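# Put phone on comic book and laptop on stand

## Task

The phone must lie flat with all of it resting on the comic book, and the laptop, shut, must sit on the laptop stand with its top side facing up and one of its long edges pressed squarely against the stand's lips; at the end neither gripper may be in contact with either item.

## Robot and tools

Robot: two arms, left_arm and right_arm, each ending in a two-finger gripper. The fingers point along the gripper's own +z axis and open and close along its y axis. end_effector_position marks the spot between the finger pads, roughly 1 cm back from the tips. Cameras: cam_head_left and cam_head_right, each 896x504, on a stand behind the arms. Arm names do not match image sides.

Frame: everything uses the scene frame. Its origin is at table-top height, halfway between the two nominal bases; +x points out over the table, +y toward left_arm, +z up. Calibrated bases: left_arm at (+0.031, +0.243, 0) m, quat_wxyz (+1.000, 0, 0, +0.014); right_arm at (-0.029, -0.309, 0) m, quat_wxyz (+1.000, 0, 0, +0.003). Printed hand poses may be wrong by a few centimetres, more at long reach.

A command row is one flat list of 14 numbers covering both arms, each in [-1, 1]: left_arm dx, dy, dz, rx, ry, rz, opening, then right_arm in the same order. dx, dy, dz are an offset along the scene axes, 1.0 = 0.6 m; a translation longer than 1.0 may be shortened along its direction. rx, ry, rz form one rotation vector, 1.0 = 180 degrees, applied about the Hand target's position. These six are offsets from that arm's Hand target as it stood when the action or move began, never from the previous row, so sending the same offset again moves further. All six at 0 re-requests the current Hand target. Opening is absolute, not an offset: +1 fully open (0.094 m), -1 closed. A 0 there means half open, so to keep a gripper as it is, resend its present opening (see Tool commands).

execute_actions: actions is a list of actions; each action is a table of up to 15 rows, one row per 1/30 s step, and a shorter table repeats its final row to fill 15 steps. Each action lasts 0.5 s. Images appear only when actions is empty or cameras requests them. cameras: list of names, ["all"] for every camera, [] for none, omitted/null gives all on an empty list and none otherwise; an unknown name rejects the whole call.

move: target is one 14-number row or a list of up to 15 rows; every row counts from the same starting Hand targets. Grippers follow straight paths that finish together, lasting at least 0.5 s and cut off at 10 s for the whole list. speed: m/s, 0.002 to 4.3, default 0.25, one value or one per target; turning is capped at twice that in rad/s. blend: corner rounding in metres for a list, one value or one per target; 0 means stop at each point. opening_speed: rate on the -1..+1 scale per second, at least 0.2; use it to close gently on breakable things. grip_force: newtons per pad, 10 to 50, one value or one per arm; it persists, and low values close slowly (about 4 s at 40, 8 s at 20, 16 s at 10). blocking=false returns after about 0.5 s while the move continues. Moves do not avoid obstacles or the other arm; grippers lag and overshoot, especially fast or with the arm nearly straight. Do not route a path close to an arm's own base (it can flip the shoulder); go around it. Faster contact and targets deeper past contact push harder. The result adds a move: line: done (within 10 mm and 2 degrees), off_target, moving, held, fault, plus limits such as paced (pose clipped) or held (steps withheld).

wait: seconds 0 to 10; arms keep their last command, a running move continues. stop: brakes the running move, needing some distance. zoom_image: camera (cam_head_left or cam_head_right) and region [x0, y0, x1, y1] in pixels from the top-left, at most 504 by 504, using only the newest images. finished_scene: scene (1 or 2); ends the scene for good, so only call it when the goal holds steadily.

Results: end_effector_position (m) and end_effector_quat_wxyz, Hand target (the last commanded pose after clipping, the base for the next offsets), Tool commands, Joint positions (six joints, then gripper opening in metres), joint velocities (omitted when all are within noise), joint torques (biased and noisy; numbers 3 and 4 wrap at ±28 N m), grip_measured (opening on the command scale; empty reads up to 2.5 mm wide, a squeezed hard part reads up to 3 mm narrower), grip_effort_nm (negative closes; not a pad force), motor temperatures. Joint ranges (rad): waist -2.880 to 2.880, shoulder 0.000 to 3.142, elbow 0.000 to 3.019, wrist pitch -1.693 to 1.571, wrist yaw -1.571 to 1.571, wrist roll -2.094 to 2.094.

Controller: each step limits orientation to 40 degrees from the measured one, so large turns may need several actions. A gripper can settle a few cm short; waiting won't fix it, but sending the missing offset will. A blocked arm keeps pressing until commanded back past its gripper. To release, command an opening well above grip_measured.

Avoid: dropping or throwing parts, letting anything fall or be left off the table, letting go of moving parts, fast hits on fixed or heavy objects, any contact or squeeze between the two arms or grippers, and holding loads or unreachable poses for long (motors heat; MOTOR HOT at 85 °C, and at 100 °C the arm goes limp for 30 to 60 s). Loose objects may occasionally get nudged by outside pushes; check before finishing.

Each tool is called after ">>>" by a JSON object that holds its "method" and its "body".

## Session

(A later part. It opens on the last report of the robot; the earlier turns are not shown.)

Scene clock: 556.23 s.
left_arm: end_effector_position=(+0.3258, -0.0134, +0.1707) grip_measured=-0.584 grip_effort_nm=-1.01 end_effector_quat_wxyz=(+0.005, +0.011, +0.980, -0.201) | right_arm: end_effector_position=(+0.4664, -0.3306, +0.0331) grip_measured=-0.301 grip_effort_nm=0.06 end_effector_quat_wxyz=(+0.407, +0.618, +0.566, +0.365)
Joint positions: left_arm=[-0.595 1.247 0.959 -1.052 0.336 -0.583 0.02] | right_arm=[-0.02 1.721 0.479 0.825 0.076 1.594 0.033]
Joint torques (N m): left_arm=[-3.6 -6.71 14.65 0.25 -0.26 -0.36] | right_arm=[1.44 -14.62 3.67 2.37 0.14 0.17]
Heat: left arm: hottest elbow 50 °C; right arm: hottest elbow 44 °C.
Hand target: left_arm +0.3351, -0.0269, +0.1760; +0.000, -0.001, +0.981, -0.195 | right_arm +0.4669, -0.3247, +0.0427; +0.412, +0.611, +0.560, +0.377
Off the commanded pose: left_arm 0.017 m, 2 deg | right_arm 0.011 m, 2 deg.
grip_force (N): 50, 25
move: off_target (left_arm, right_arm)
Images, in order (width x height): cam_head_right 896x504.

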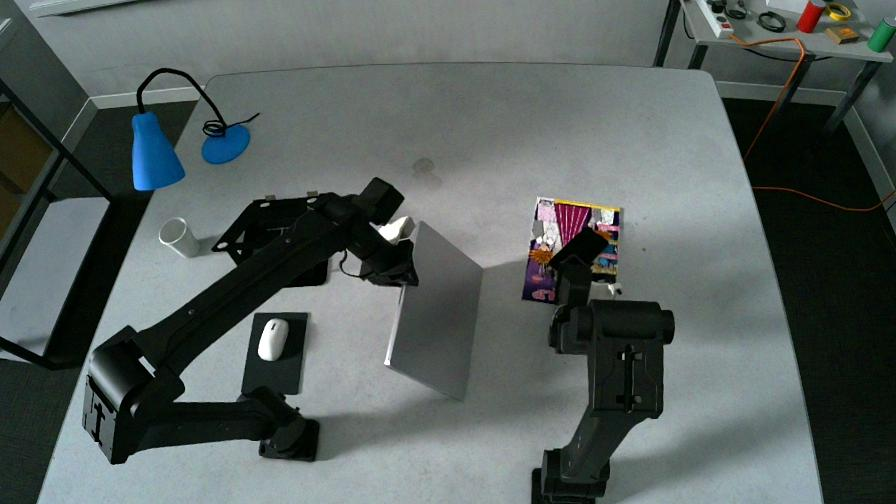

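>>> {"method": "move", "body": {"target": [0, 0, 0, 0, 0, 0, -1.0, -0.1167, 0.01, 0, 0, 0, 0, -0.3], "speed": 0.6, "cameras": ["cam_head_right"]}}

>>> {"method": "zoom_image", "body": {"camera": "cam_head_right", "region": [510, 180, 650, 320]}}

Scene clock: 561.10 s.
left_arm: end_effector_position=(+0.3258, -0.0134, +0.1707) grip_measured=-0.584 grip_effort_nm=-1.01 end_effector_quat_wxyz=(+0.005, +0.011, +0.980, -0.201) | right_arm: end_effector_position=(+0.3972, -0.3238, +0.0327) grip_measured=-0.301 grip_effort_nm=0.06 end_effector_quat_wxyz=(+0.407, +0.618, +0.566, +0.364)
Joint positions: left_arm=[-0.595 1.247 0.959 -1.052 0.336 -0.583 0.02] | right_arm=[0.001 1.627 0.291 0.917 0.097 1.602 0.033]
Joint torques (N m): left_arm=[-2.37 -6.71 14.74 0.31 -0.29 -0.36] | right_arm=[1.44 -12.22 2.7 2.35 0.17 0.08]
Heat: left arm: hottest elbow 50 °C; right arm: hottest elbow 44 °C.
Hand target: left_arm +0.3351, -0.0269, +0.1760; +0.000, -0.001, +0.981, -0.195 | right_arm +0.3971, -0.3187, +0.0429; +0.413, +0.611, +0.560, +0.377
Off the commanded pose: left_arm 0.017 m, 2 deg | right_arm 0.011 m, 2 deg.
grip_force (N): 50, 25
move: off_target (left_arm, right_arm)
Images, in order (width x height): cam_head_right 896x504.

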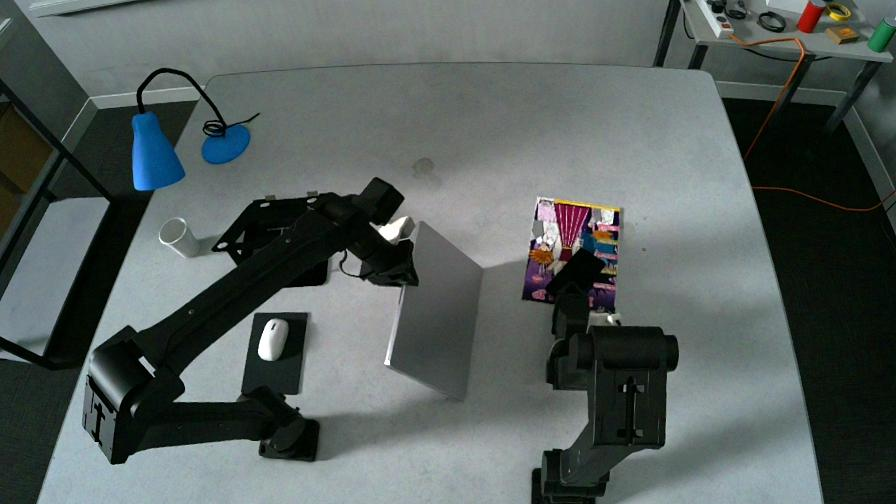

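Scaled by 3.600.

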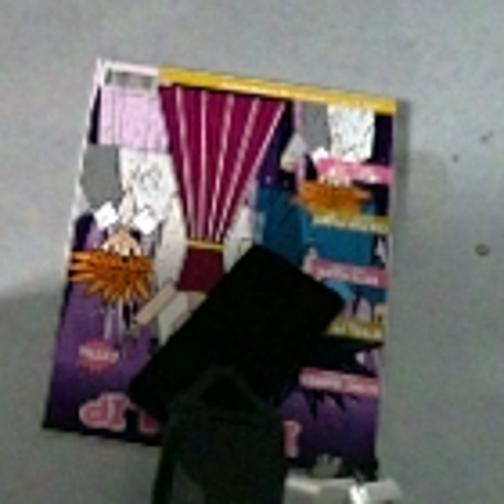

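>>> {"method": "move", "body": {"target": [[0, 0, 0, 0, 0, 0, -1.0, 0, 0, 0, 0, 0, 0, -1.0], [0, 0, 0, 0, 0, 0, -1.0, 0.02, 0, 0.1118, 0, 0, 0, -1.0], [0, 0, 0, 0, 0, 0, -1.0, 0.1415, -0.0855, 0.1368, -0.4434, 0.078, 0.2147, -1.0], [0, 0, 0, 0, 0, 0, -1.0, 0.1415, -0.0855, 0.0418, -0.4434, 0.078, 0.2147, -1.0]], "speed": [0.1, 0.12, 0.22, 0.1], "blend": [0, 0.02, 0.01, 0], "opening_speed": 0.8, "cameras": ["all"]}}

>>> {"method": "zoom_image", "body": {"camera": "cam_head_right", "region": [510, 180, 650, 320]}}

>>> {"method": "zoom_image", "body": {"camera": "cam_head_left", "region": [510, 180, 650, 320]}}

Scene clock: 623.67 s.
left_arm: end_effector_position=(+0.3258, -0.0134, +0.1707) grip_measured=-0.584 grip_effort_nm=-1.01 end_effector_quat_wxyz=(+0.005, +0.011, +0.980, -0.201) | right_arm: end_effector_position=(+0.4697, -0.3625, +0.0641) grip_measured=-0.827 grip_effort_nm=-0.58 end_effector_quat_wxyz=(+0.489, +0.044, +0.871, -0.022)
Joint positions: left_arm=[-0.595 1.247 0.959 -1.052 0.336 -0.583 0.02] | right_arm=[-0.115 1.539 0.556 0.436 -0.013 -0.001 0.008]
Joint torques (N m): left_arm=[-3.25 -6.59 14.82 0.34 -0.26 -0.36] | right_arm=[-0.38 -11.22 7.91 2.41 -0.06 0.07]
Heat: left arm: hottest elbow 51 °C; right arm: hottest elbow 42 °C.
Hand target: left_arm +0.3351, -0.0269, +0.1760; +0.000, -0.001, +0.981, -0.195 | right_arm +0.4819, -0.3702, +0.0679; +0.499, +0.046, +0.865, -0.026
Off the commanded pose: left_arm 0.017 m, 2 deg | right_arm 0.015 m, 1 deg.
grip_force (N): 50, 25
move: off_target (left_arm, right_arm)

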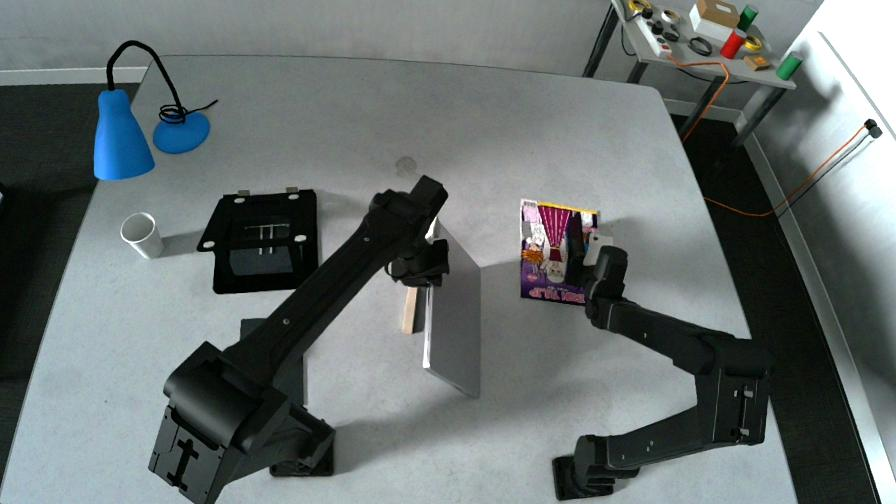

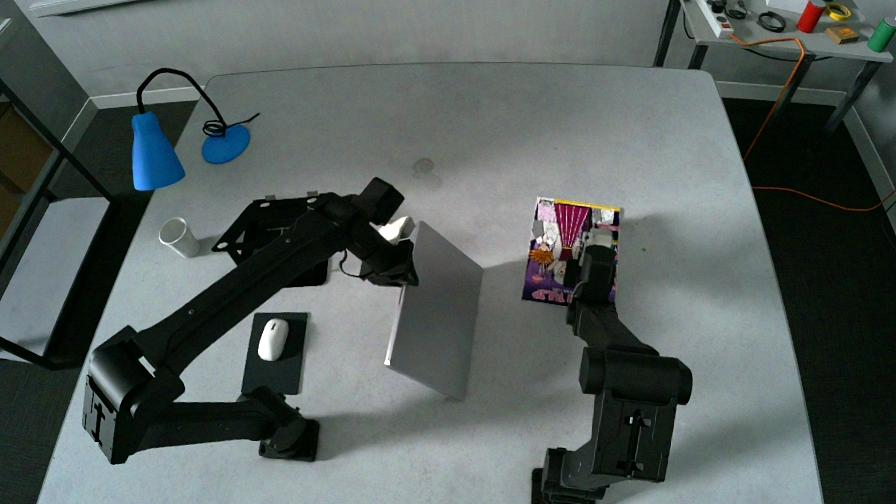

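Scaled by 3.600.

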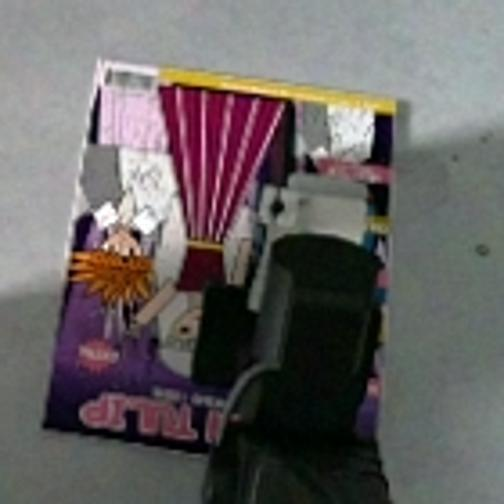

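Scaled by 3.600.

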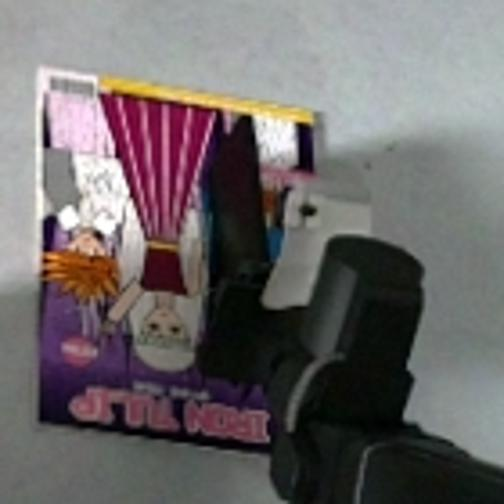

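>>> {"method": "move", "body": {"target": [[0, 0, 0, 0, 0, 0, -1.0, 0, 0, -0.014, 0, 0, 0, -1.0], [0, 0, 0, 0, 0, 0, -1.0, 0, 0, -0.014, 0, 0, 0, 0.2]], "speed": 0.05, "opening_speed": 0.6, "cameras": ["cam_head_right"]}}

>>> {"method": "zoom_image", "body": {"camera": "cam_head_right", "region": [510, 180, 650, 320]}}

Scene clock: 632.67 s.
left_arm: end_effector_position=(+0.3258, -0.0134, +0.1707) grip_measured=-0.584 grip_effort_nm=-1.01 end_effector_quat_wxyz=(+0.005, +0.011, +0.980, -0.201) | right_arm: end_effector_position=(+0.4727, -0.3627, +0.0597) grip_measured=+0.198 grip_effort_nm=0.07 end_effector_quat_wxyz=(+0.494, +0.044, +0.868, -0.022)
Joint positions: left_arm=[-0.595 1.247 0.959 -1.052 0.336 -0.583 0.02] | right_arm=[-0.115 1.565 0.556 0.474 -0.014 -0.002 0.056]
Joint torques (N m): left_arm=[-3.14 -7.65 14.67 0.35 -0.28 -0.4] | right_arm=[-0.32 -11.05 7.53 2.04 -0.03 0.09]
Heat: left arm: hottest elbow 51 °C; right arm: hottest elbow 42 °C.
Hand target: left_arm +0.3351, -0.0269, +0.1760; +0.000, -0.001, +0.981, -0.195 | right_arm +0.4819, -0.3700, +0.0595; +0.499, +0.045, +0.865, -0.026
Off the commanded pose: left_arm 0.017 m, 2 deg | right_arm 0.012 m, 1 deg.
grip_force (N): 50, 25
move: off_target (left_arm, right_arm); target 2's new opening was sent with right_arm's hand 0.012 m and 1 deg from that target
Images, in order (width x height): cam_head_right 896x504.

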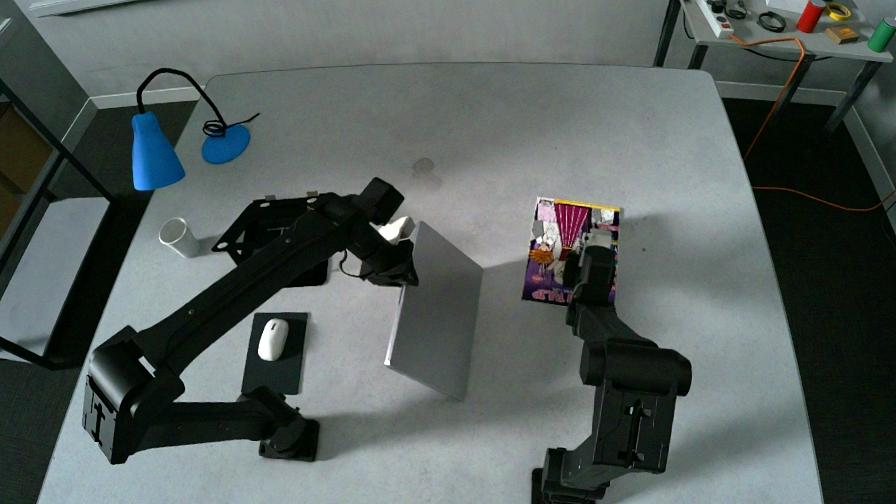

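Scaled by 3.600.

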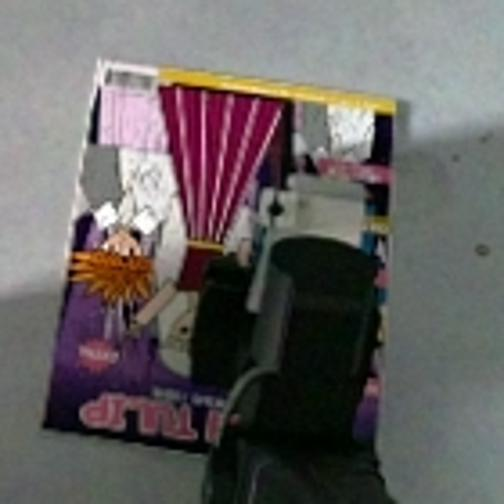

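>>> {"method": "move", "body": {"target": [[0, 0, 0, 0, 0, 0, -1.0, -0.157, 0.015, 0.0935, 0, 0, 0, 0.2], [0, 0, 0, 0, 0, 0, -1.0, -0.1032, 0.0133, 0.2342, 0.0333, 0.3314, 0.0023, 1.0], [0, 0, 0, 0, 0, 0, -1.0, 0.0602, -0.0017, 0.1592, 0.0333, 0.3314, 0.0023, 1.0]], "speed": [0.12, 0.3, 0.2], "blend": [0.02, 0.02, 0], "cameras": ["all"]}}

>>> {"method": "zoom_image", "body": {"camera": "cam_head_right", "region": [510, 170, 660, 320]}}

>>> {"method": "zoom_image", "body": {"camera": "cam_head_left", "region": [510, 170, 660, 320]}}

Scene clock: 659.57 s.
left_arm: end_effector_position=(+0.3258, -0.0134, +0.1707) grip_measured=-0.584 grip_effort_nm=-1.00 end_effector_quat_wxyz=(+0.005, +0.011, +0.980, -0.201) | right_arm: end_effector_position=(+0.4977, -0.3713, +0.1481) grip_measured=+0.999 grip_effort_nm=0.07 end_effector_quat_wxyz=(-0.014, +0.052, +0.999, +0.002)
Joint positions: left_arm=[-0.595 1.247 0.959 -1.052 0.336 -0.583 0.02] | right_arm=[-0.122 1.778 1.537 -1.358 -0.001 -0.012 0.094]
Joint torques (N m): left_arm=[-3.25 -7.47 14.91 0.14 -0.24 -0.38] | right_arm=[0.91 -18.84 12.44 0.06 0.09 0.13]
Heat: left arm: hottest elbow 51 °C; right arm: hottest elbow 44 °C.
Hand target: left_arm +0.3351, -0.0269, +0.1760; +0.000, -0.001, +0.981, -0.195 | right_arm +0.5180, -0.3711, +0.1549; +0.000, +0.048, +0.999, +0.000
Off the commanded pose: left_arm 0.017 m, 2 deg | right_arm 0.022 m, 2 deg.
grip_force (N): 50, 25
move: off_target (left_arm, right_arm); blend cut to 0 m at target 2; target 2's new opening was sent with right_arm's hand 0.021 m and 1 deg from that target

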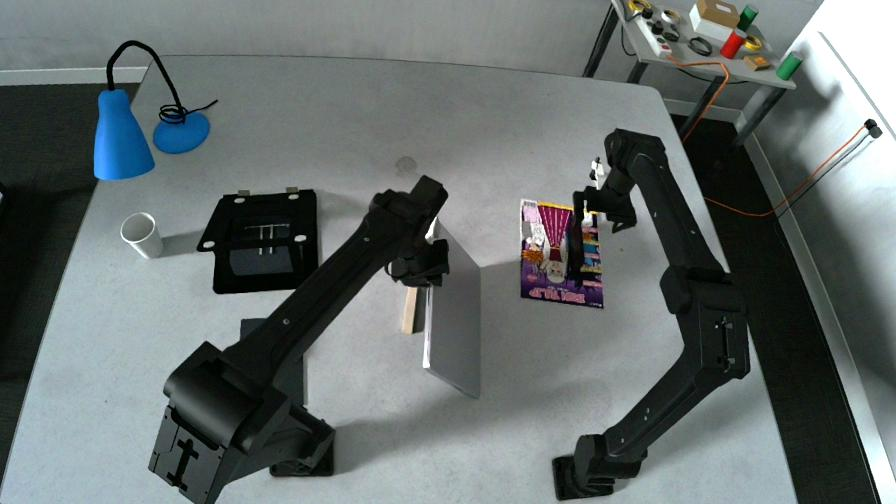

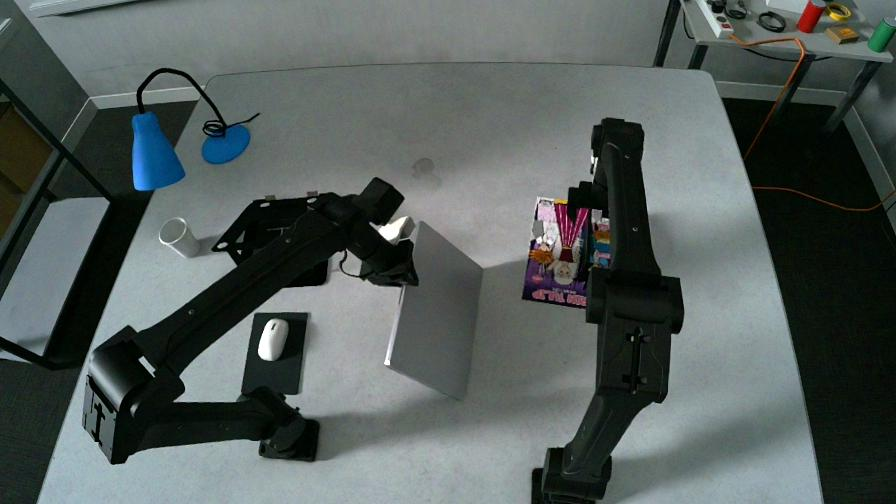

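Scaled by 3.360.

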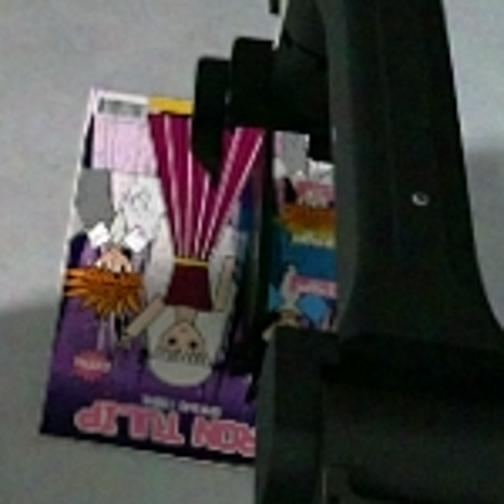

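Scaled by 3.360.

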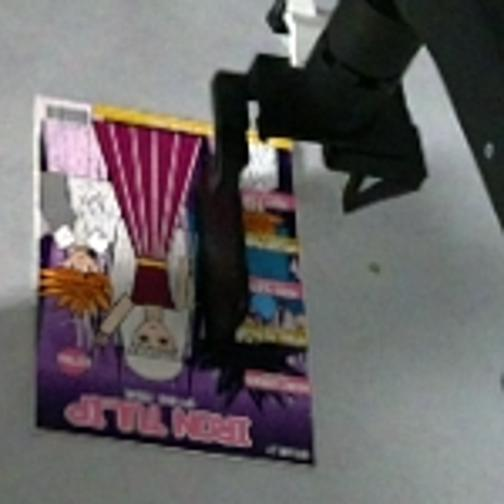

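>>> {"method": "zoom_image", "body": {"camera": "cam_head_left", "region": [555, 200, 605, 290]}}

>>> {"method": "zoom_image", "body": {"camera": "cam_head_right", "region": [570, 200, 620, 290]}}

Scaled by 5.600.

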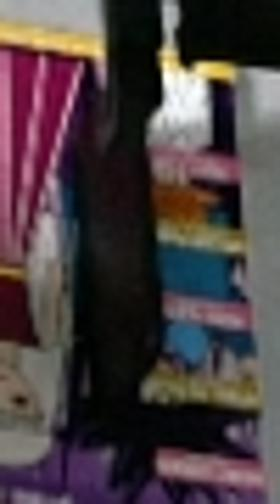

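Scaled by 5.600.

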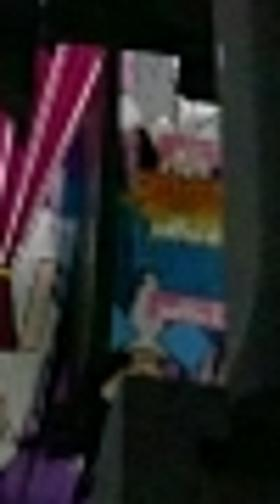

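>>> {"method": "move", "body": {"target": [[0, 0, 0, 0, 0, 0, -1.0, 0.0167, 0.0035, -0.2015, 0, 0, 0, 1.0], [0, 0, 0, 0, 0, 0, -1.0, 0.0167, 0.0035, -0.2015, 0, 0, 0, -0.4]], "speed": 0.12, "opening_speed": 1.2, "cameras": ["all"]}}

>>> {"method": "zoom_image", "body": {"camera": "cam_head_right", "region": [530, 180, 640, 300]}}

>>> {"method": "zoom_image", "body": {"camera": "cam_head_left", "region": [530, 180, 640, 300]}}

Scene clock: 686.20 s.
left_arm: end_effector_position=(+0.3258, -0.0134, +0.1707) grip_measured=-0.584 grip_effort_nm=-1.00 end_effector_quat_wxyz=(+0.005, +0.011, +0.980, -0.201) | right_arm: end_effector_position=(+0.5305, -0.3748, +0.0536) grip_measured=-0.399 grip_effort_nm=-0.08 end_effector_quat_wxyz=(+0.014, +0.052, +0.999, +0.000)
Joint positions: left_arm=[-0.595 1.247 0.959 -1.052 0.336 -0.583 0.02] | right_arm=[-0.121 1.908 1.465 -1.099 -0.001 -0.012 0.028]
Joint torques (N m): left_arm=[-2.43 -7.47 14.79 0.12 -0.24 -0.38] | right_arm=[1.2 -19.6 7.28 0.58 0.1 0.17]
Heat: left arm: hottest elbow 51 °C; right arm: hottest elbow 47 °C.
Hand target: left_arm +0.3351, -0.0269, +0.1760; +0.000, -0.001, +0.981, -0.195 | right_arm +0.5281, -0.3692, +0.0340; +0.000, +0.048, +0.999, +0.000
Off the commanded pose: left_arm 0.017 m, 2 deg | right_arm 0.021 m, 2 deg.
grip_force (N): 50, 25
move: off_target (left_arm, right_arm); target 2's new opening was sent with right_arm's hand 0.021 m and 2 deg from that target

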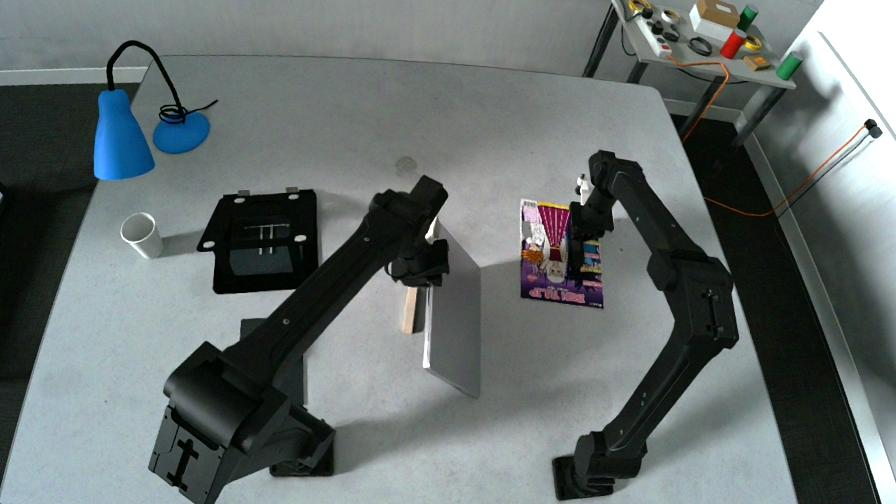

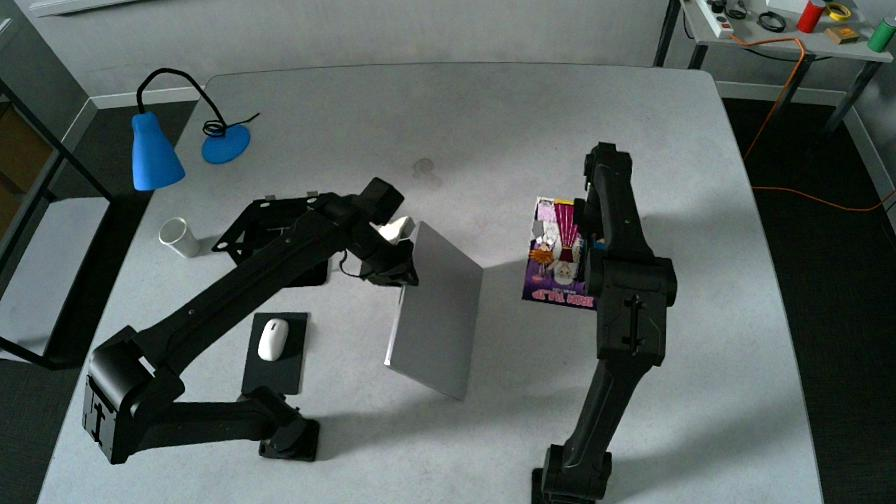

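Scaled by 4.200.

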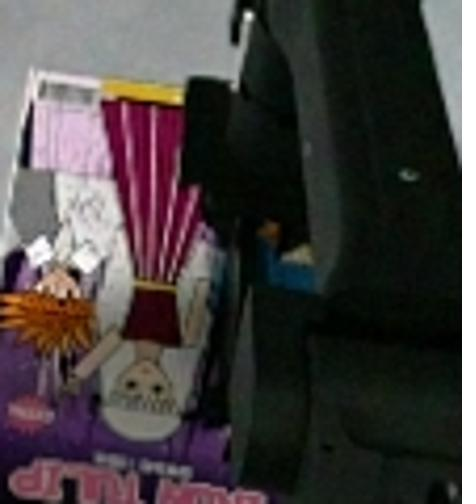

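Scaled by 4.200.

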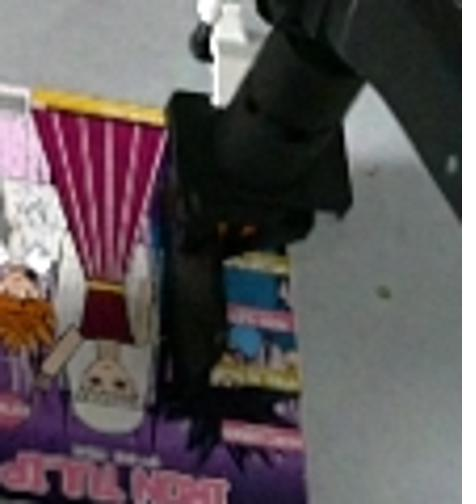

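>>> {"method": "move", "body": {"target": [0, 0, 0, 0, 0, 0, -1.0, -0.0333, 0.0083, -0.04, 0, 0, 0, -0.4], "speed": 0.06, "cameras": []}}

Scene clock: 696.70 s.
left_arm: end_effector_position=(+0.3258, -0.0134, +0.1707) grip_measured=-0.584 grip_effort_nm=-1.01 end_effector_quat_wxyz=(+0.005, +0.011, +0.980, -0.201) | right_arm: end_effector_position=(+0.5123, -0.3710, +0.0231) grip_measured=-0.399 grip_effort_nm=-0.08 end_effector_quat_wxyz=(+0.009, +0.051, +0.999, +0.000)
Joint positions: left_arm=[-0.595 1.247 0.959 -1.052 0.336 -0.583 0.02] | right_arm=[-0.118 1.908 1.374 -1.018 -0.001 -0.011 0.028]
Joint torques (N m): left_arm=[-3.02 -6.65 14.87 0.21 -0.31 -0.4] | right_arm=[1.38 -20.13 6.5 0.66 0.1 0.22]
Heat: left arm: hottest elbow 51 °C; right arm: hottest elbow 47 °C.
Hand target: left_arm +0.3351, -0.0269, +0.1760; +0.000, -0.001, +0.981, -0.195 | right_arm +0.5080, -0.3640, +0.0099; +0.000, +0.048, +0.999, +0.000
Off the commanded pose: left_arm 0.017 m, 2 deg | right_arm 0.015 m, 1 deg.
grip_force (N): 50, 25
move: off_target (left_arm, right_arm)
No camera images: "cameras" was empty.

>>> {"method": "move", "body": {"target": [0, 0, 0, 0, 0, 0, -1.0, 0, 0.022, 0, -0.0611, 0, 0, -0.4], "speed": 0.06, "cameras": ["all"]}}

>>> {"method": "zoom_image", "body": {"camera": "cam_head_right", "region": [530, 180, 640, 300]}}

>>> {"method": "zoom_image", "body": {"camera": "cam_head_left", "region": [530, 180, 640, 300]}}

Scene clock: 704.83 s.
left_arm: end_effector_position=(+0.3258, -0.0134, +0.1707) grip_measured=-0.584 grip_effort_nm=-1.01 end_effector_quat_wxyz=(+0.005, +0.011, +0.980, -0.201) | right_arm: end_effector_position=(+0.5124, -0.3569, +0.0222) grip_measured=-0.399 grip_effort_nm=-0.08 end_effector_quat_wxyz=(+0.012, +0.050, +0.994, -0.095)
Joint positions: left_arm=[-0.595 1.247 0.959 -1.052 0.336 -0.583 0.02] | right_arm=[-0.031 1.908 1.362 -1.005 0.191 0.074 0.028]
Joint torques (N m): left_arm=[-2.67 -6.77 14.75 0.53 -0.27 -0.38] | right_arm=[1.38 -20.25 6.42 0.59 0.22 0.22]
Heat: left arm: hottest elbow 52 °C; right arm: hottest elbow 46 °C.
Hand target: left_arm +0.3351, -0.0269, +0.1760; +0.000, -0.001, +0.981, -0.195 | right_arm +0.5081, -0.3510, +0.0100; +0.005, +0.048, +0.994, -0.096
Off the commanded pose: left_arm 0.017 m, 2 deg | right_arm 0.014 m, 1 deg.
grip_force (N): 50, 25
move: off_target (left_arm, right_arm)

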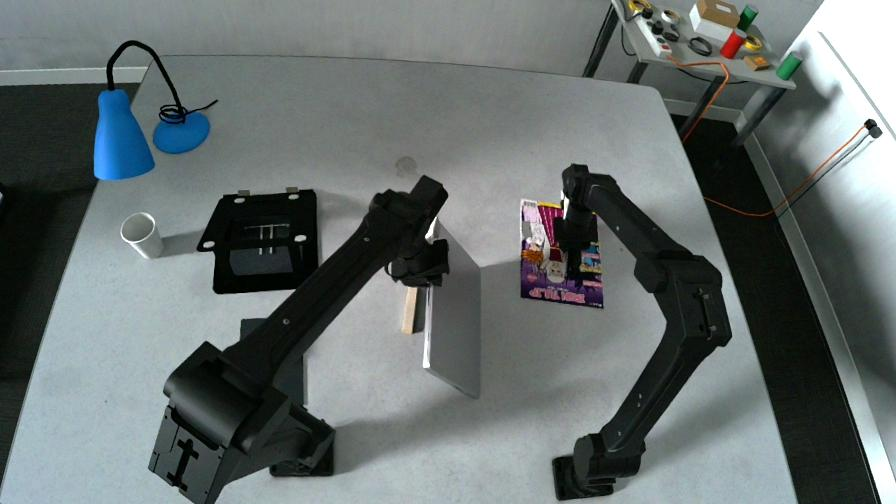

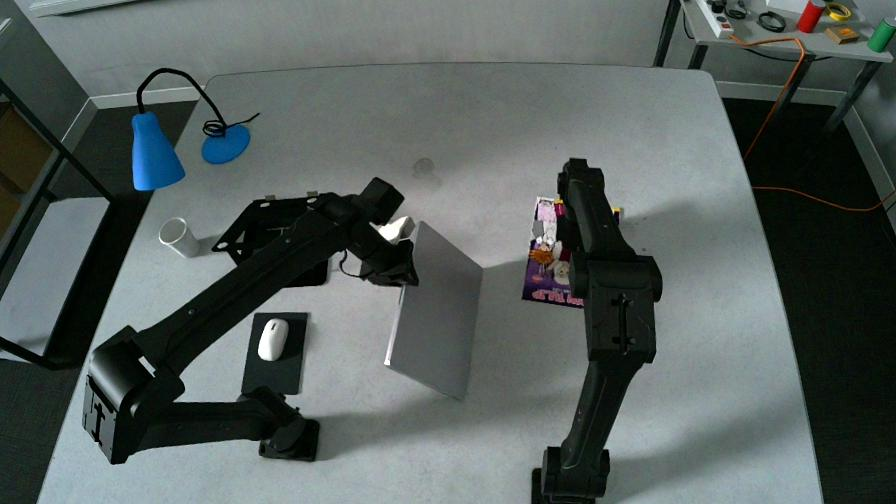

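Scaled by 4.200.

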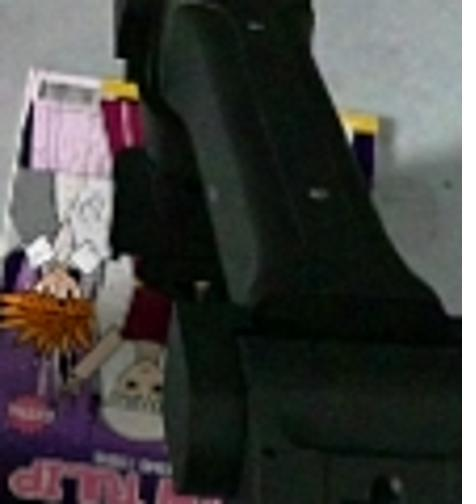

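Scaled by 4.200.

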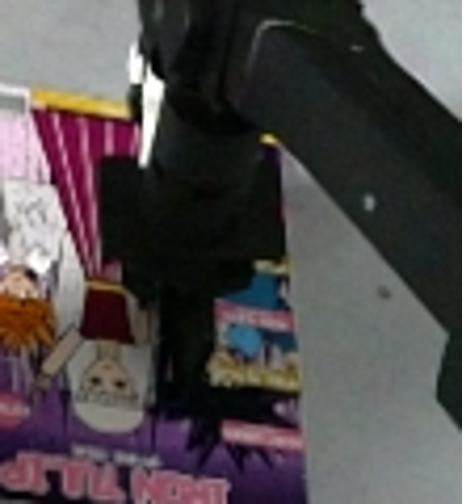

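>>> {"method": "move", "body": {"target": [0, 0, 0, 0, 0, 0, -1.0, 0, 0.0533, 0, 0, 0, 0, 0.97], "speed": 0.012, "opening_speed": 0.5, "cameras": ["all"]}}

>>> {"method": "zoom_image", "body": {"camera": "cam_head_left", "region": [510, 180, 640, 310]}}

>>> {"method": "zoom_image", "body": {"camera": "cam_head_right", "region": [510, 180, 640, 310]}}

Scene clock: 713.47 s.
left_arm: end_effector_position=(+0.3258, -0.0134, +0.1707) grip_measured=-0.584 grip_effort_nm=-1.00 end_effector_quat_wxyz=(+0.005, +0.011, +0.980, -0.201) | right_arm: end_effector_position=(+0.5147, -0.3362, +0.0262) grip_measured=+0.967 grip_effort_nm=0.10 end_effector_quat_wxyz=(+0.020, +0.060, +0.993, -0.100)
Joint positions: left_arm=[-0.595 1.247 0.959 -1.052 0.336 -0.583 0.02] | right_arm=[0.01 1.901 1.362 -1.005 0.202 0.133 0.092]
Joint torques (N m): left_arm=[-2.84 -7.12 14.6 0.38 -0.27 -0.37] | right_arm=[2.55 -19.49 6.74 0.14 -0.13 0.24]
Heat: left arm: hottest elbow 52 °C; right arm: hottest elbow 46 °C.
Hand target: left_arm +0.3351, -0.0269, +0.1760; +0.000, -0.001, +0.981, -0.195 | right_arm +0.5081, -0.3190, +0.0100; +0.005, +0.048, +0.994, -0.096
Off the commanded pose: left_arm 0.017 m, 2 deg | right_arm 0.025 m, 2 deg.
grip_force (N): 50, 25
move: off_target (left_arm, right_arm)

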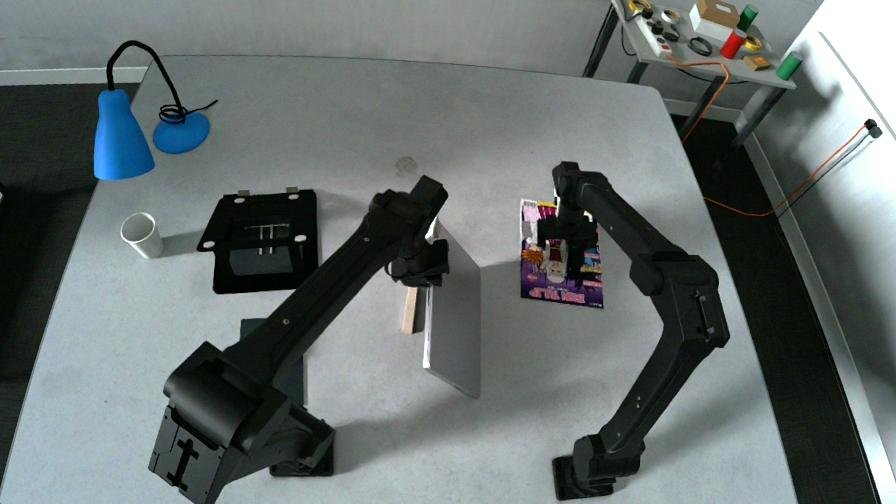

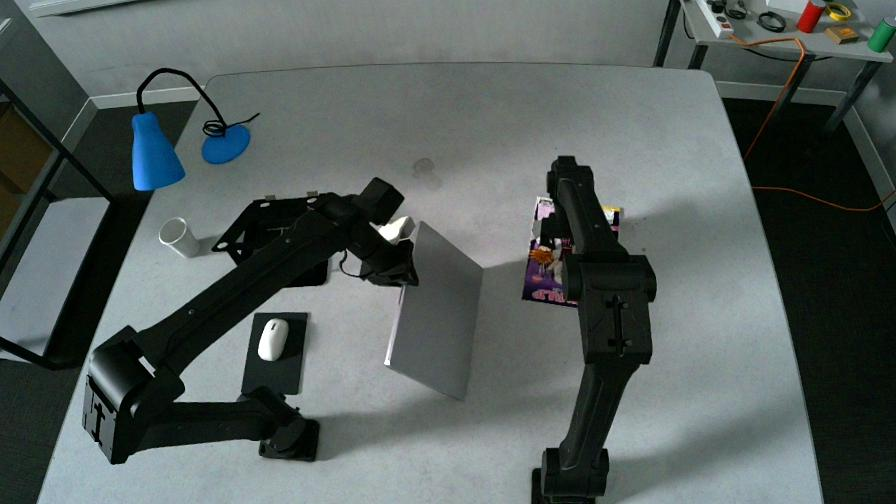

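Scaled by 3.877.

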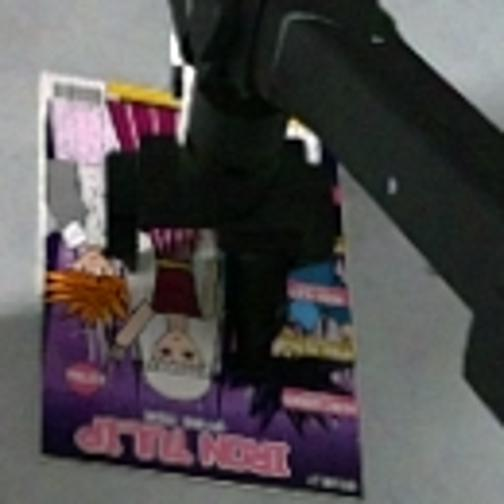

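Scaled by 3.877.

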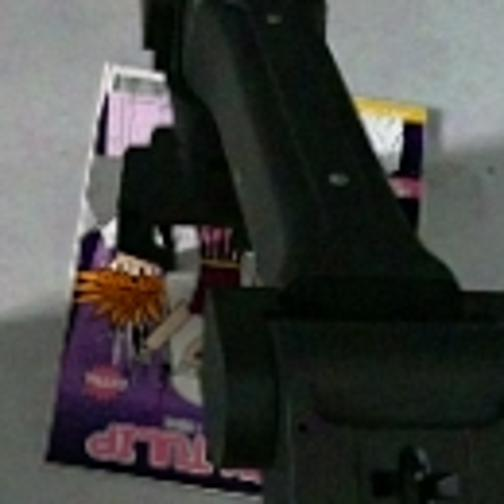

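>>> {"method": "move", "body": {"target": [0, 0, 0, 0, 0, 0, -1.0, 0, -0.0817, 0, 0, 0, 0, -0.25], "speed": 0.02, "opening_speed": 0.5, "cameras": ["cam_head_left"]}}

>>> {"method": "zoom_image", "body": {"camera": "cam_head_left", "region": [530, 180, 630, 300]}}

Scene clock: 733.53 s.
left_arm: end_effector_position=(+0.3258, -0.0134, +0.1707) grip_measured=-0.584 grip_effort_nm=-1.00 end_effector_quat_wxyz=(+0.005, +0.011, +0.980, -0.201) | right_arm: end_effector_position=(+0.5139, -0.3602, +0.0253) grip_measured=-0.248 grip_effort_nm=-0.08 end_effector_quat_wxyz=(+0.017, +0.046, +0.994, -0.095)
Joint positions: left_arm=[-0.595 1.247 0.959 -1.052 0.336 -0.583 0.02] | right_arm=[-0.037 1.901 1.36 -0.999 0.191 0.058 0.035]
Joint torques (N m): left_arm=[-3.19 -7.3 14.78 0.18 -0.21 -0.37] | right_arm=[-0.5 -19.72 6.54 0.58 0.2 0.1]
Heat: left arm: hottest elbow 52 °C; right arm: hottest elbow 46 °C.
Hand target: left_arm +0.3351, -0.0269, +0.1760; +0.000, -0.001, +0.981, -0.195 | right_arm +0.5081, -0.3679, +0.0100; +0.005, +0.048, +0.994, -0.096
Off the commanded pose: left_arm 0.017 m, 2 deg | right_arm 0.018 m, 1 deg.
grip_force (N): 50, 25
move: off_target (left_arm, right_arm)
Images, in order (width x height): cam_head_left 896x504.

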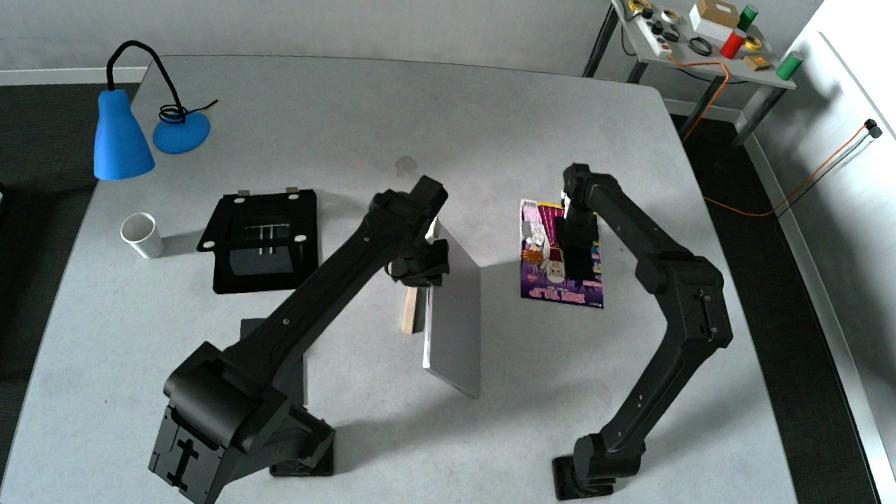

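Scaled by 4.200.

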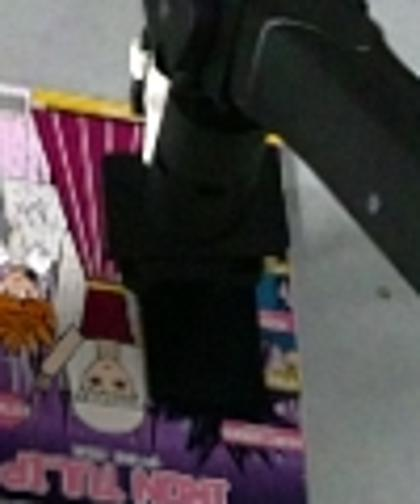

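>>> {"method": "execute_actions", "body": {"actions": [], "cameras": ["all"]}}

Scene clock: 756.23 s.
left_arm: end_effector_position=(+0.3258, -0.0134, +0.1707) grip_measured=-0.584 grip_effort_nm=-1.01 end_effector_quat_wxyz=(+0.005, +0.011, +0.980, -0.201) | right_arm: end_effector_position=(+0.5139, -0.3602, +0.0253) grip_measured=-0.248 grip_effort_nm=-0.08 end_effector_quat_wxyz=(+0.017, +0.046, +0.994, -0.095)
Joint positions: left_arm=[-0.595 1.247 0.959 -1.052 0.336 -0.583 0.02] | right_arm=[-0.037 1.901 1.36 -0.999 0.191 0.058 0.035]
Joint velocities: within noise
Joint torques (N m): left_arm=[-3.25 -6.53 14.83 0.02 -0.31 -0.35] | right_arm=[-0.38 -19.72 6.56 0.55 0.2 0.1]
Motor temperatures (°C): left_arm=[22 26 52 23 27 24 30] | right_arm=[26 42 45 25 24 23 25]
Heat: left arm: hottest elbow 52 °C; right arm: hottest elbow 45 °C.
Hand target: left_arm +0.3351, -0.0269, +0.1760; +0.000, -0.001, +0.981, -0.195 | right_arm +0.5081, -0.3679, +0.0100; +0.005, +0.048, +0.994, -0.096
Tool commands: left_gripper/opening=-1.0 right_gripper/opening=-0.25
Off the commanded pose: left_arm 0.017 m, 2 deg | right_arm 0.018 m, 1 deg.
grip_force (N): 50, 25

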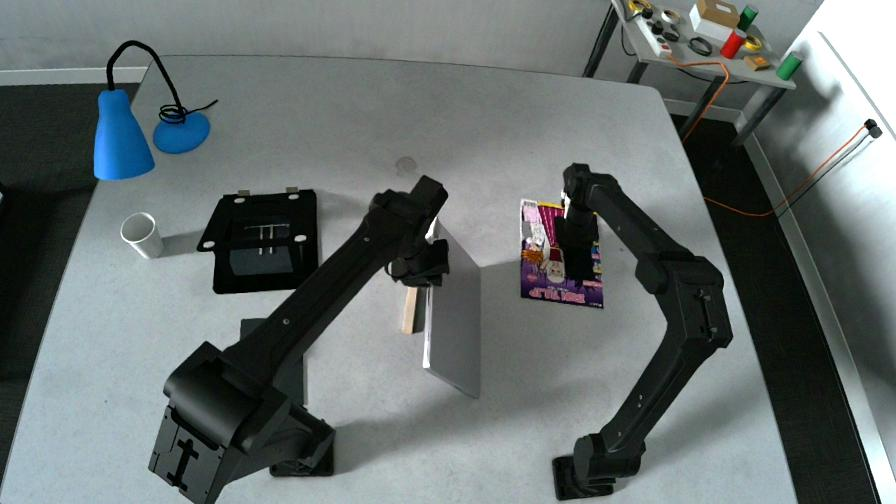

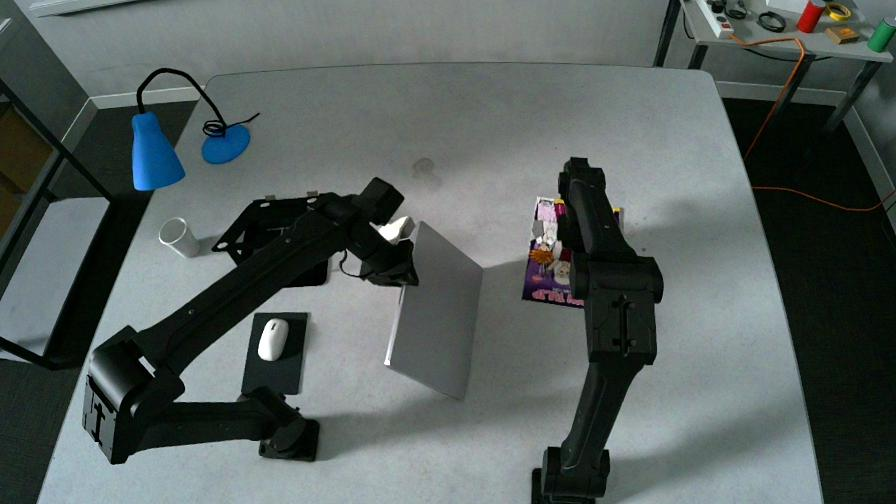

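>>> {"method": "zoom_image", "body": {"camera": "cam_head_left", "region": [510, 180, 640, 320]}}

>>> {"method": "zoom_image", "body": {"camera": "cam_head_right", "region": [510, 180, 640, 320]}}

Scaled by 3.600.

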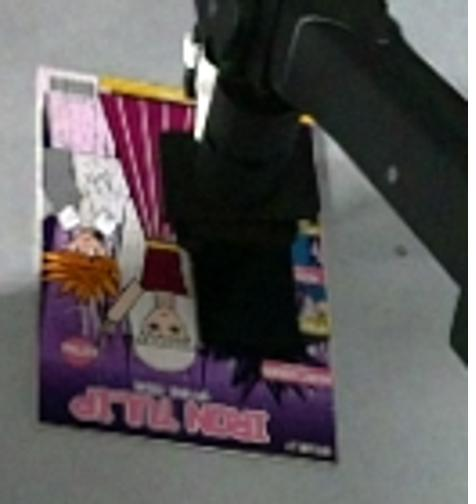

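Scaled by 3.600.

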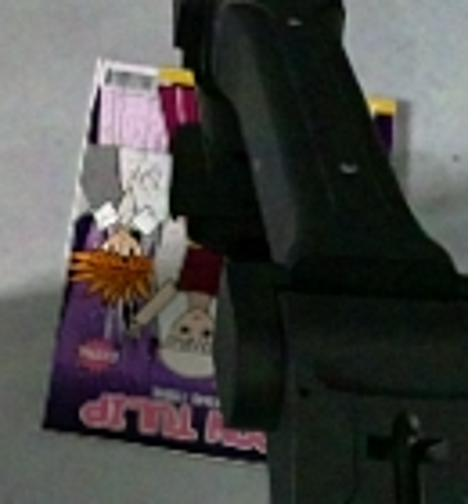

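>>> {"method": "zoom_image", "body": {"camera": "cam_head_left", "region": [550, 220, 610, 285]}}

Scaled by 7.754.

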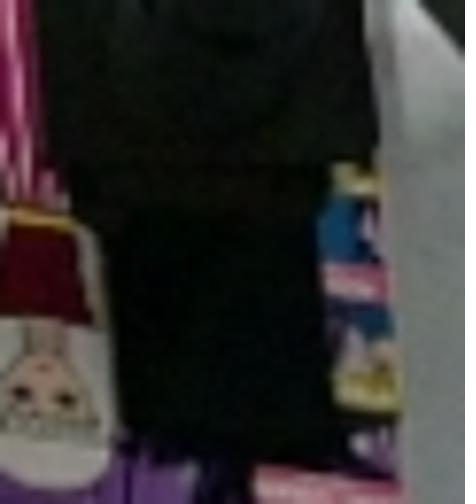

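>>> {"method": "move", "body": {"target": [0,0,0,0,0,0,-1.0, 0.0097,0.0128,0.075,0,0,0,-0.25], "speed": 0.05, "cameras": ["cam_head_left"]}}

>>> {"method": "zoom_image", "body": {"camera": "cam_head_left", "region": [530, 210, 620, 300]}}

Scene clock: 787.97 s.
left_arm: end_effector_position=(+0.3258, -0.0134, +0.1707) grip_measured=-0.584 grip_effort_nm=-1.01 end_effector_quat_wxyz=(+0.005, +0.011, +0.980, -0.201) | right_arm: end_effector_position=(+0.4931, -0.3596, +0.0320) grip_measured=-0.249 grip_effort_nm=-0.08 end_effector_quat_wxyz=(-0.022, +0.043, +0.994, -0.096)
Joint positions: left_arm=[-0.595 1.247 0.959 -1.052 0.336 -0.583 0.02] | right_arm=[-0.037 1.889 1.36 -1.089 0.191 0.058 0.035]
Joint torques (N m): left_arm=[-3.43 -6.59 14.91 0.43 -0.24 -0.32] | right_arm=[0.5 -22.18 11.08 -0.34 0.21 0.23]
Heat: left arm: hottest elbow 52 °C; right arm: hottest elbow 45 °C.
Hand target: left_arm +0.3351, -0.0269, +0.1760; +0.000, -0.001, +0.981, -0.195 | right_arm +0.5140, -0.3603, +0.0551; +0.005, +0.048, +0.994, -0.096
Off the commanded pose: left_arm 0.017 m, 2 deg | right_arm 0.031 m, 3 deg.
grip_force (N): 50, 25
move: off_target (left_arm, right_arm)
Images, in order (width x height): cam_head_left 896x504.

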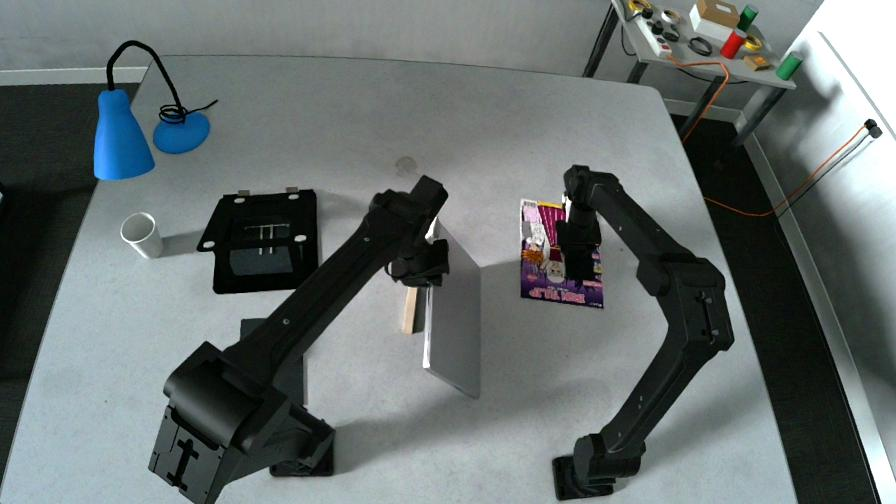

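Scaled by 5.600.

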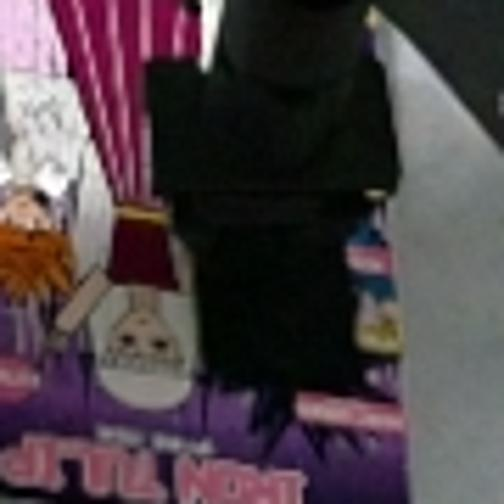

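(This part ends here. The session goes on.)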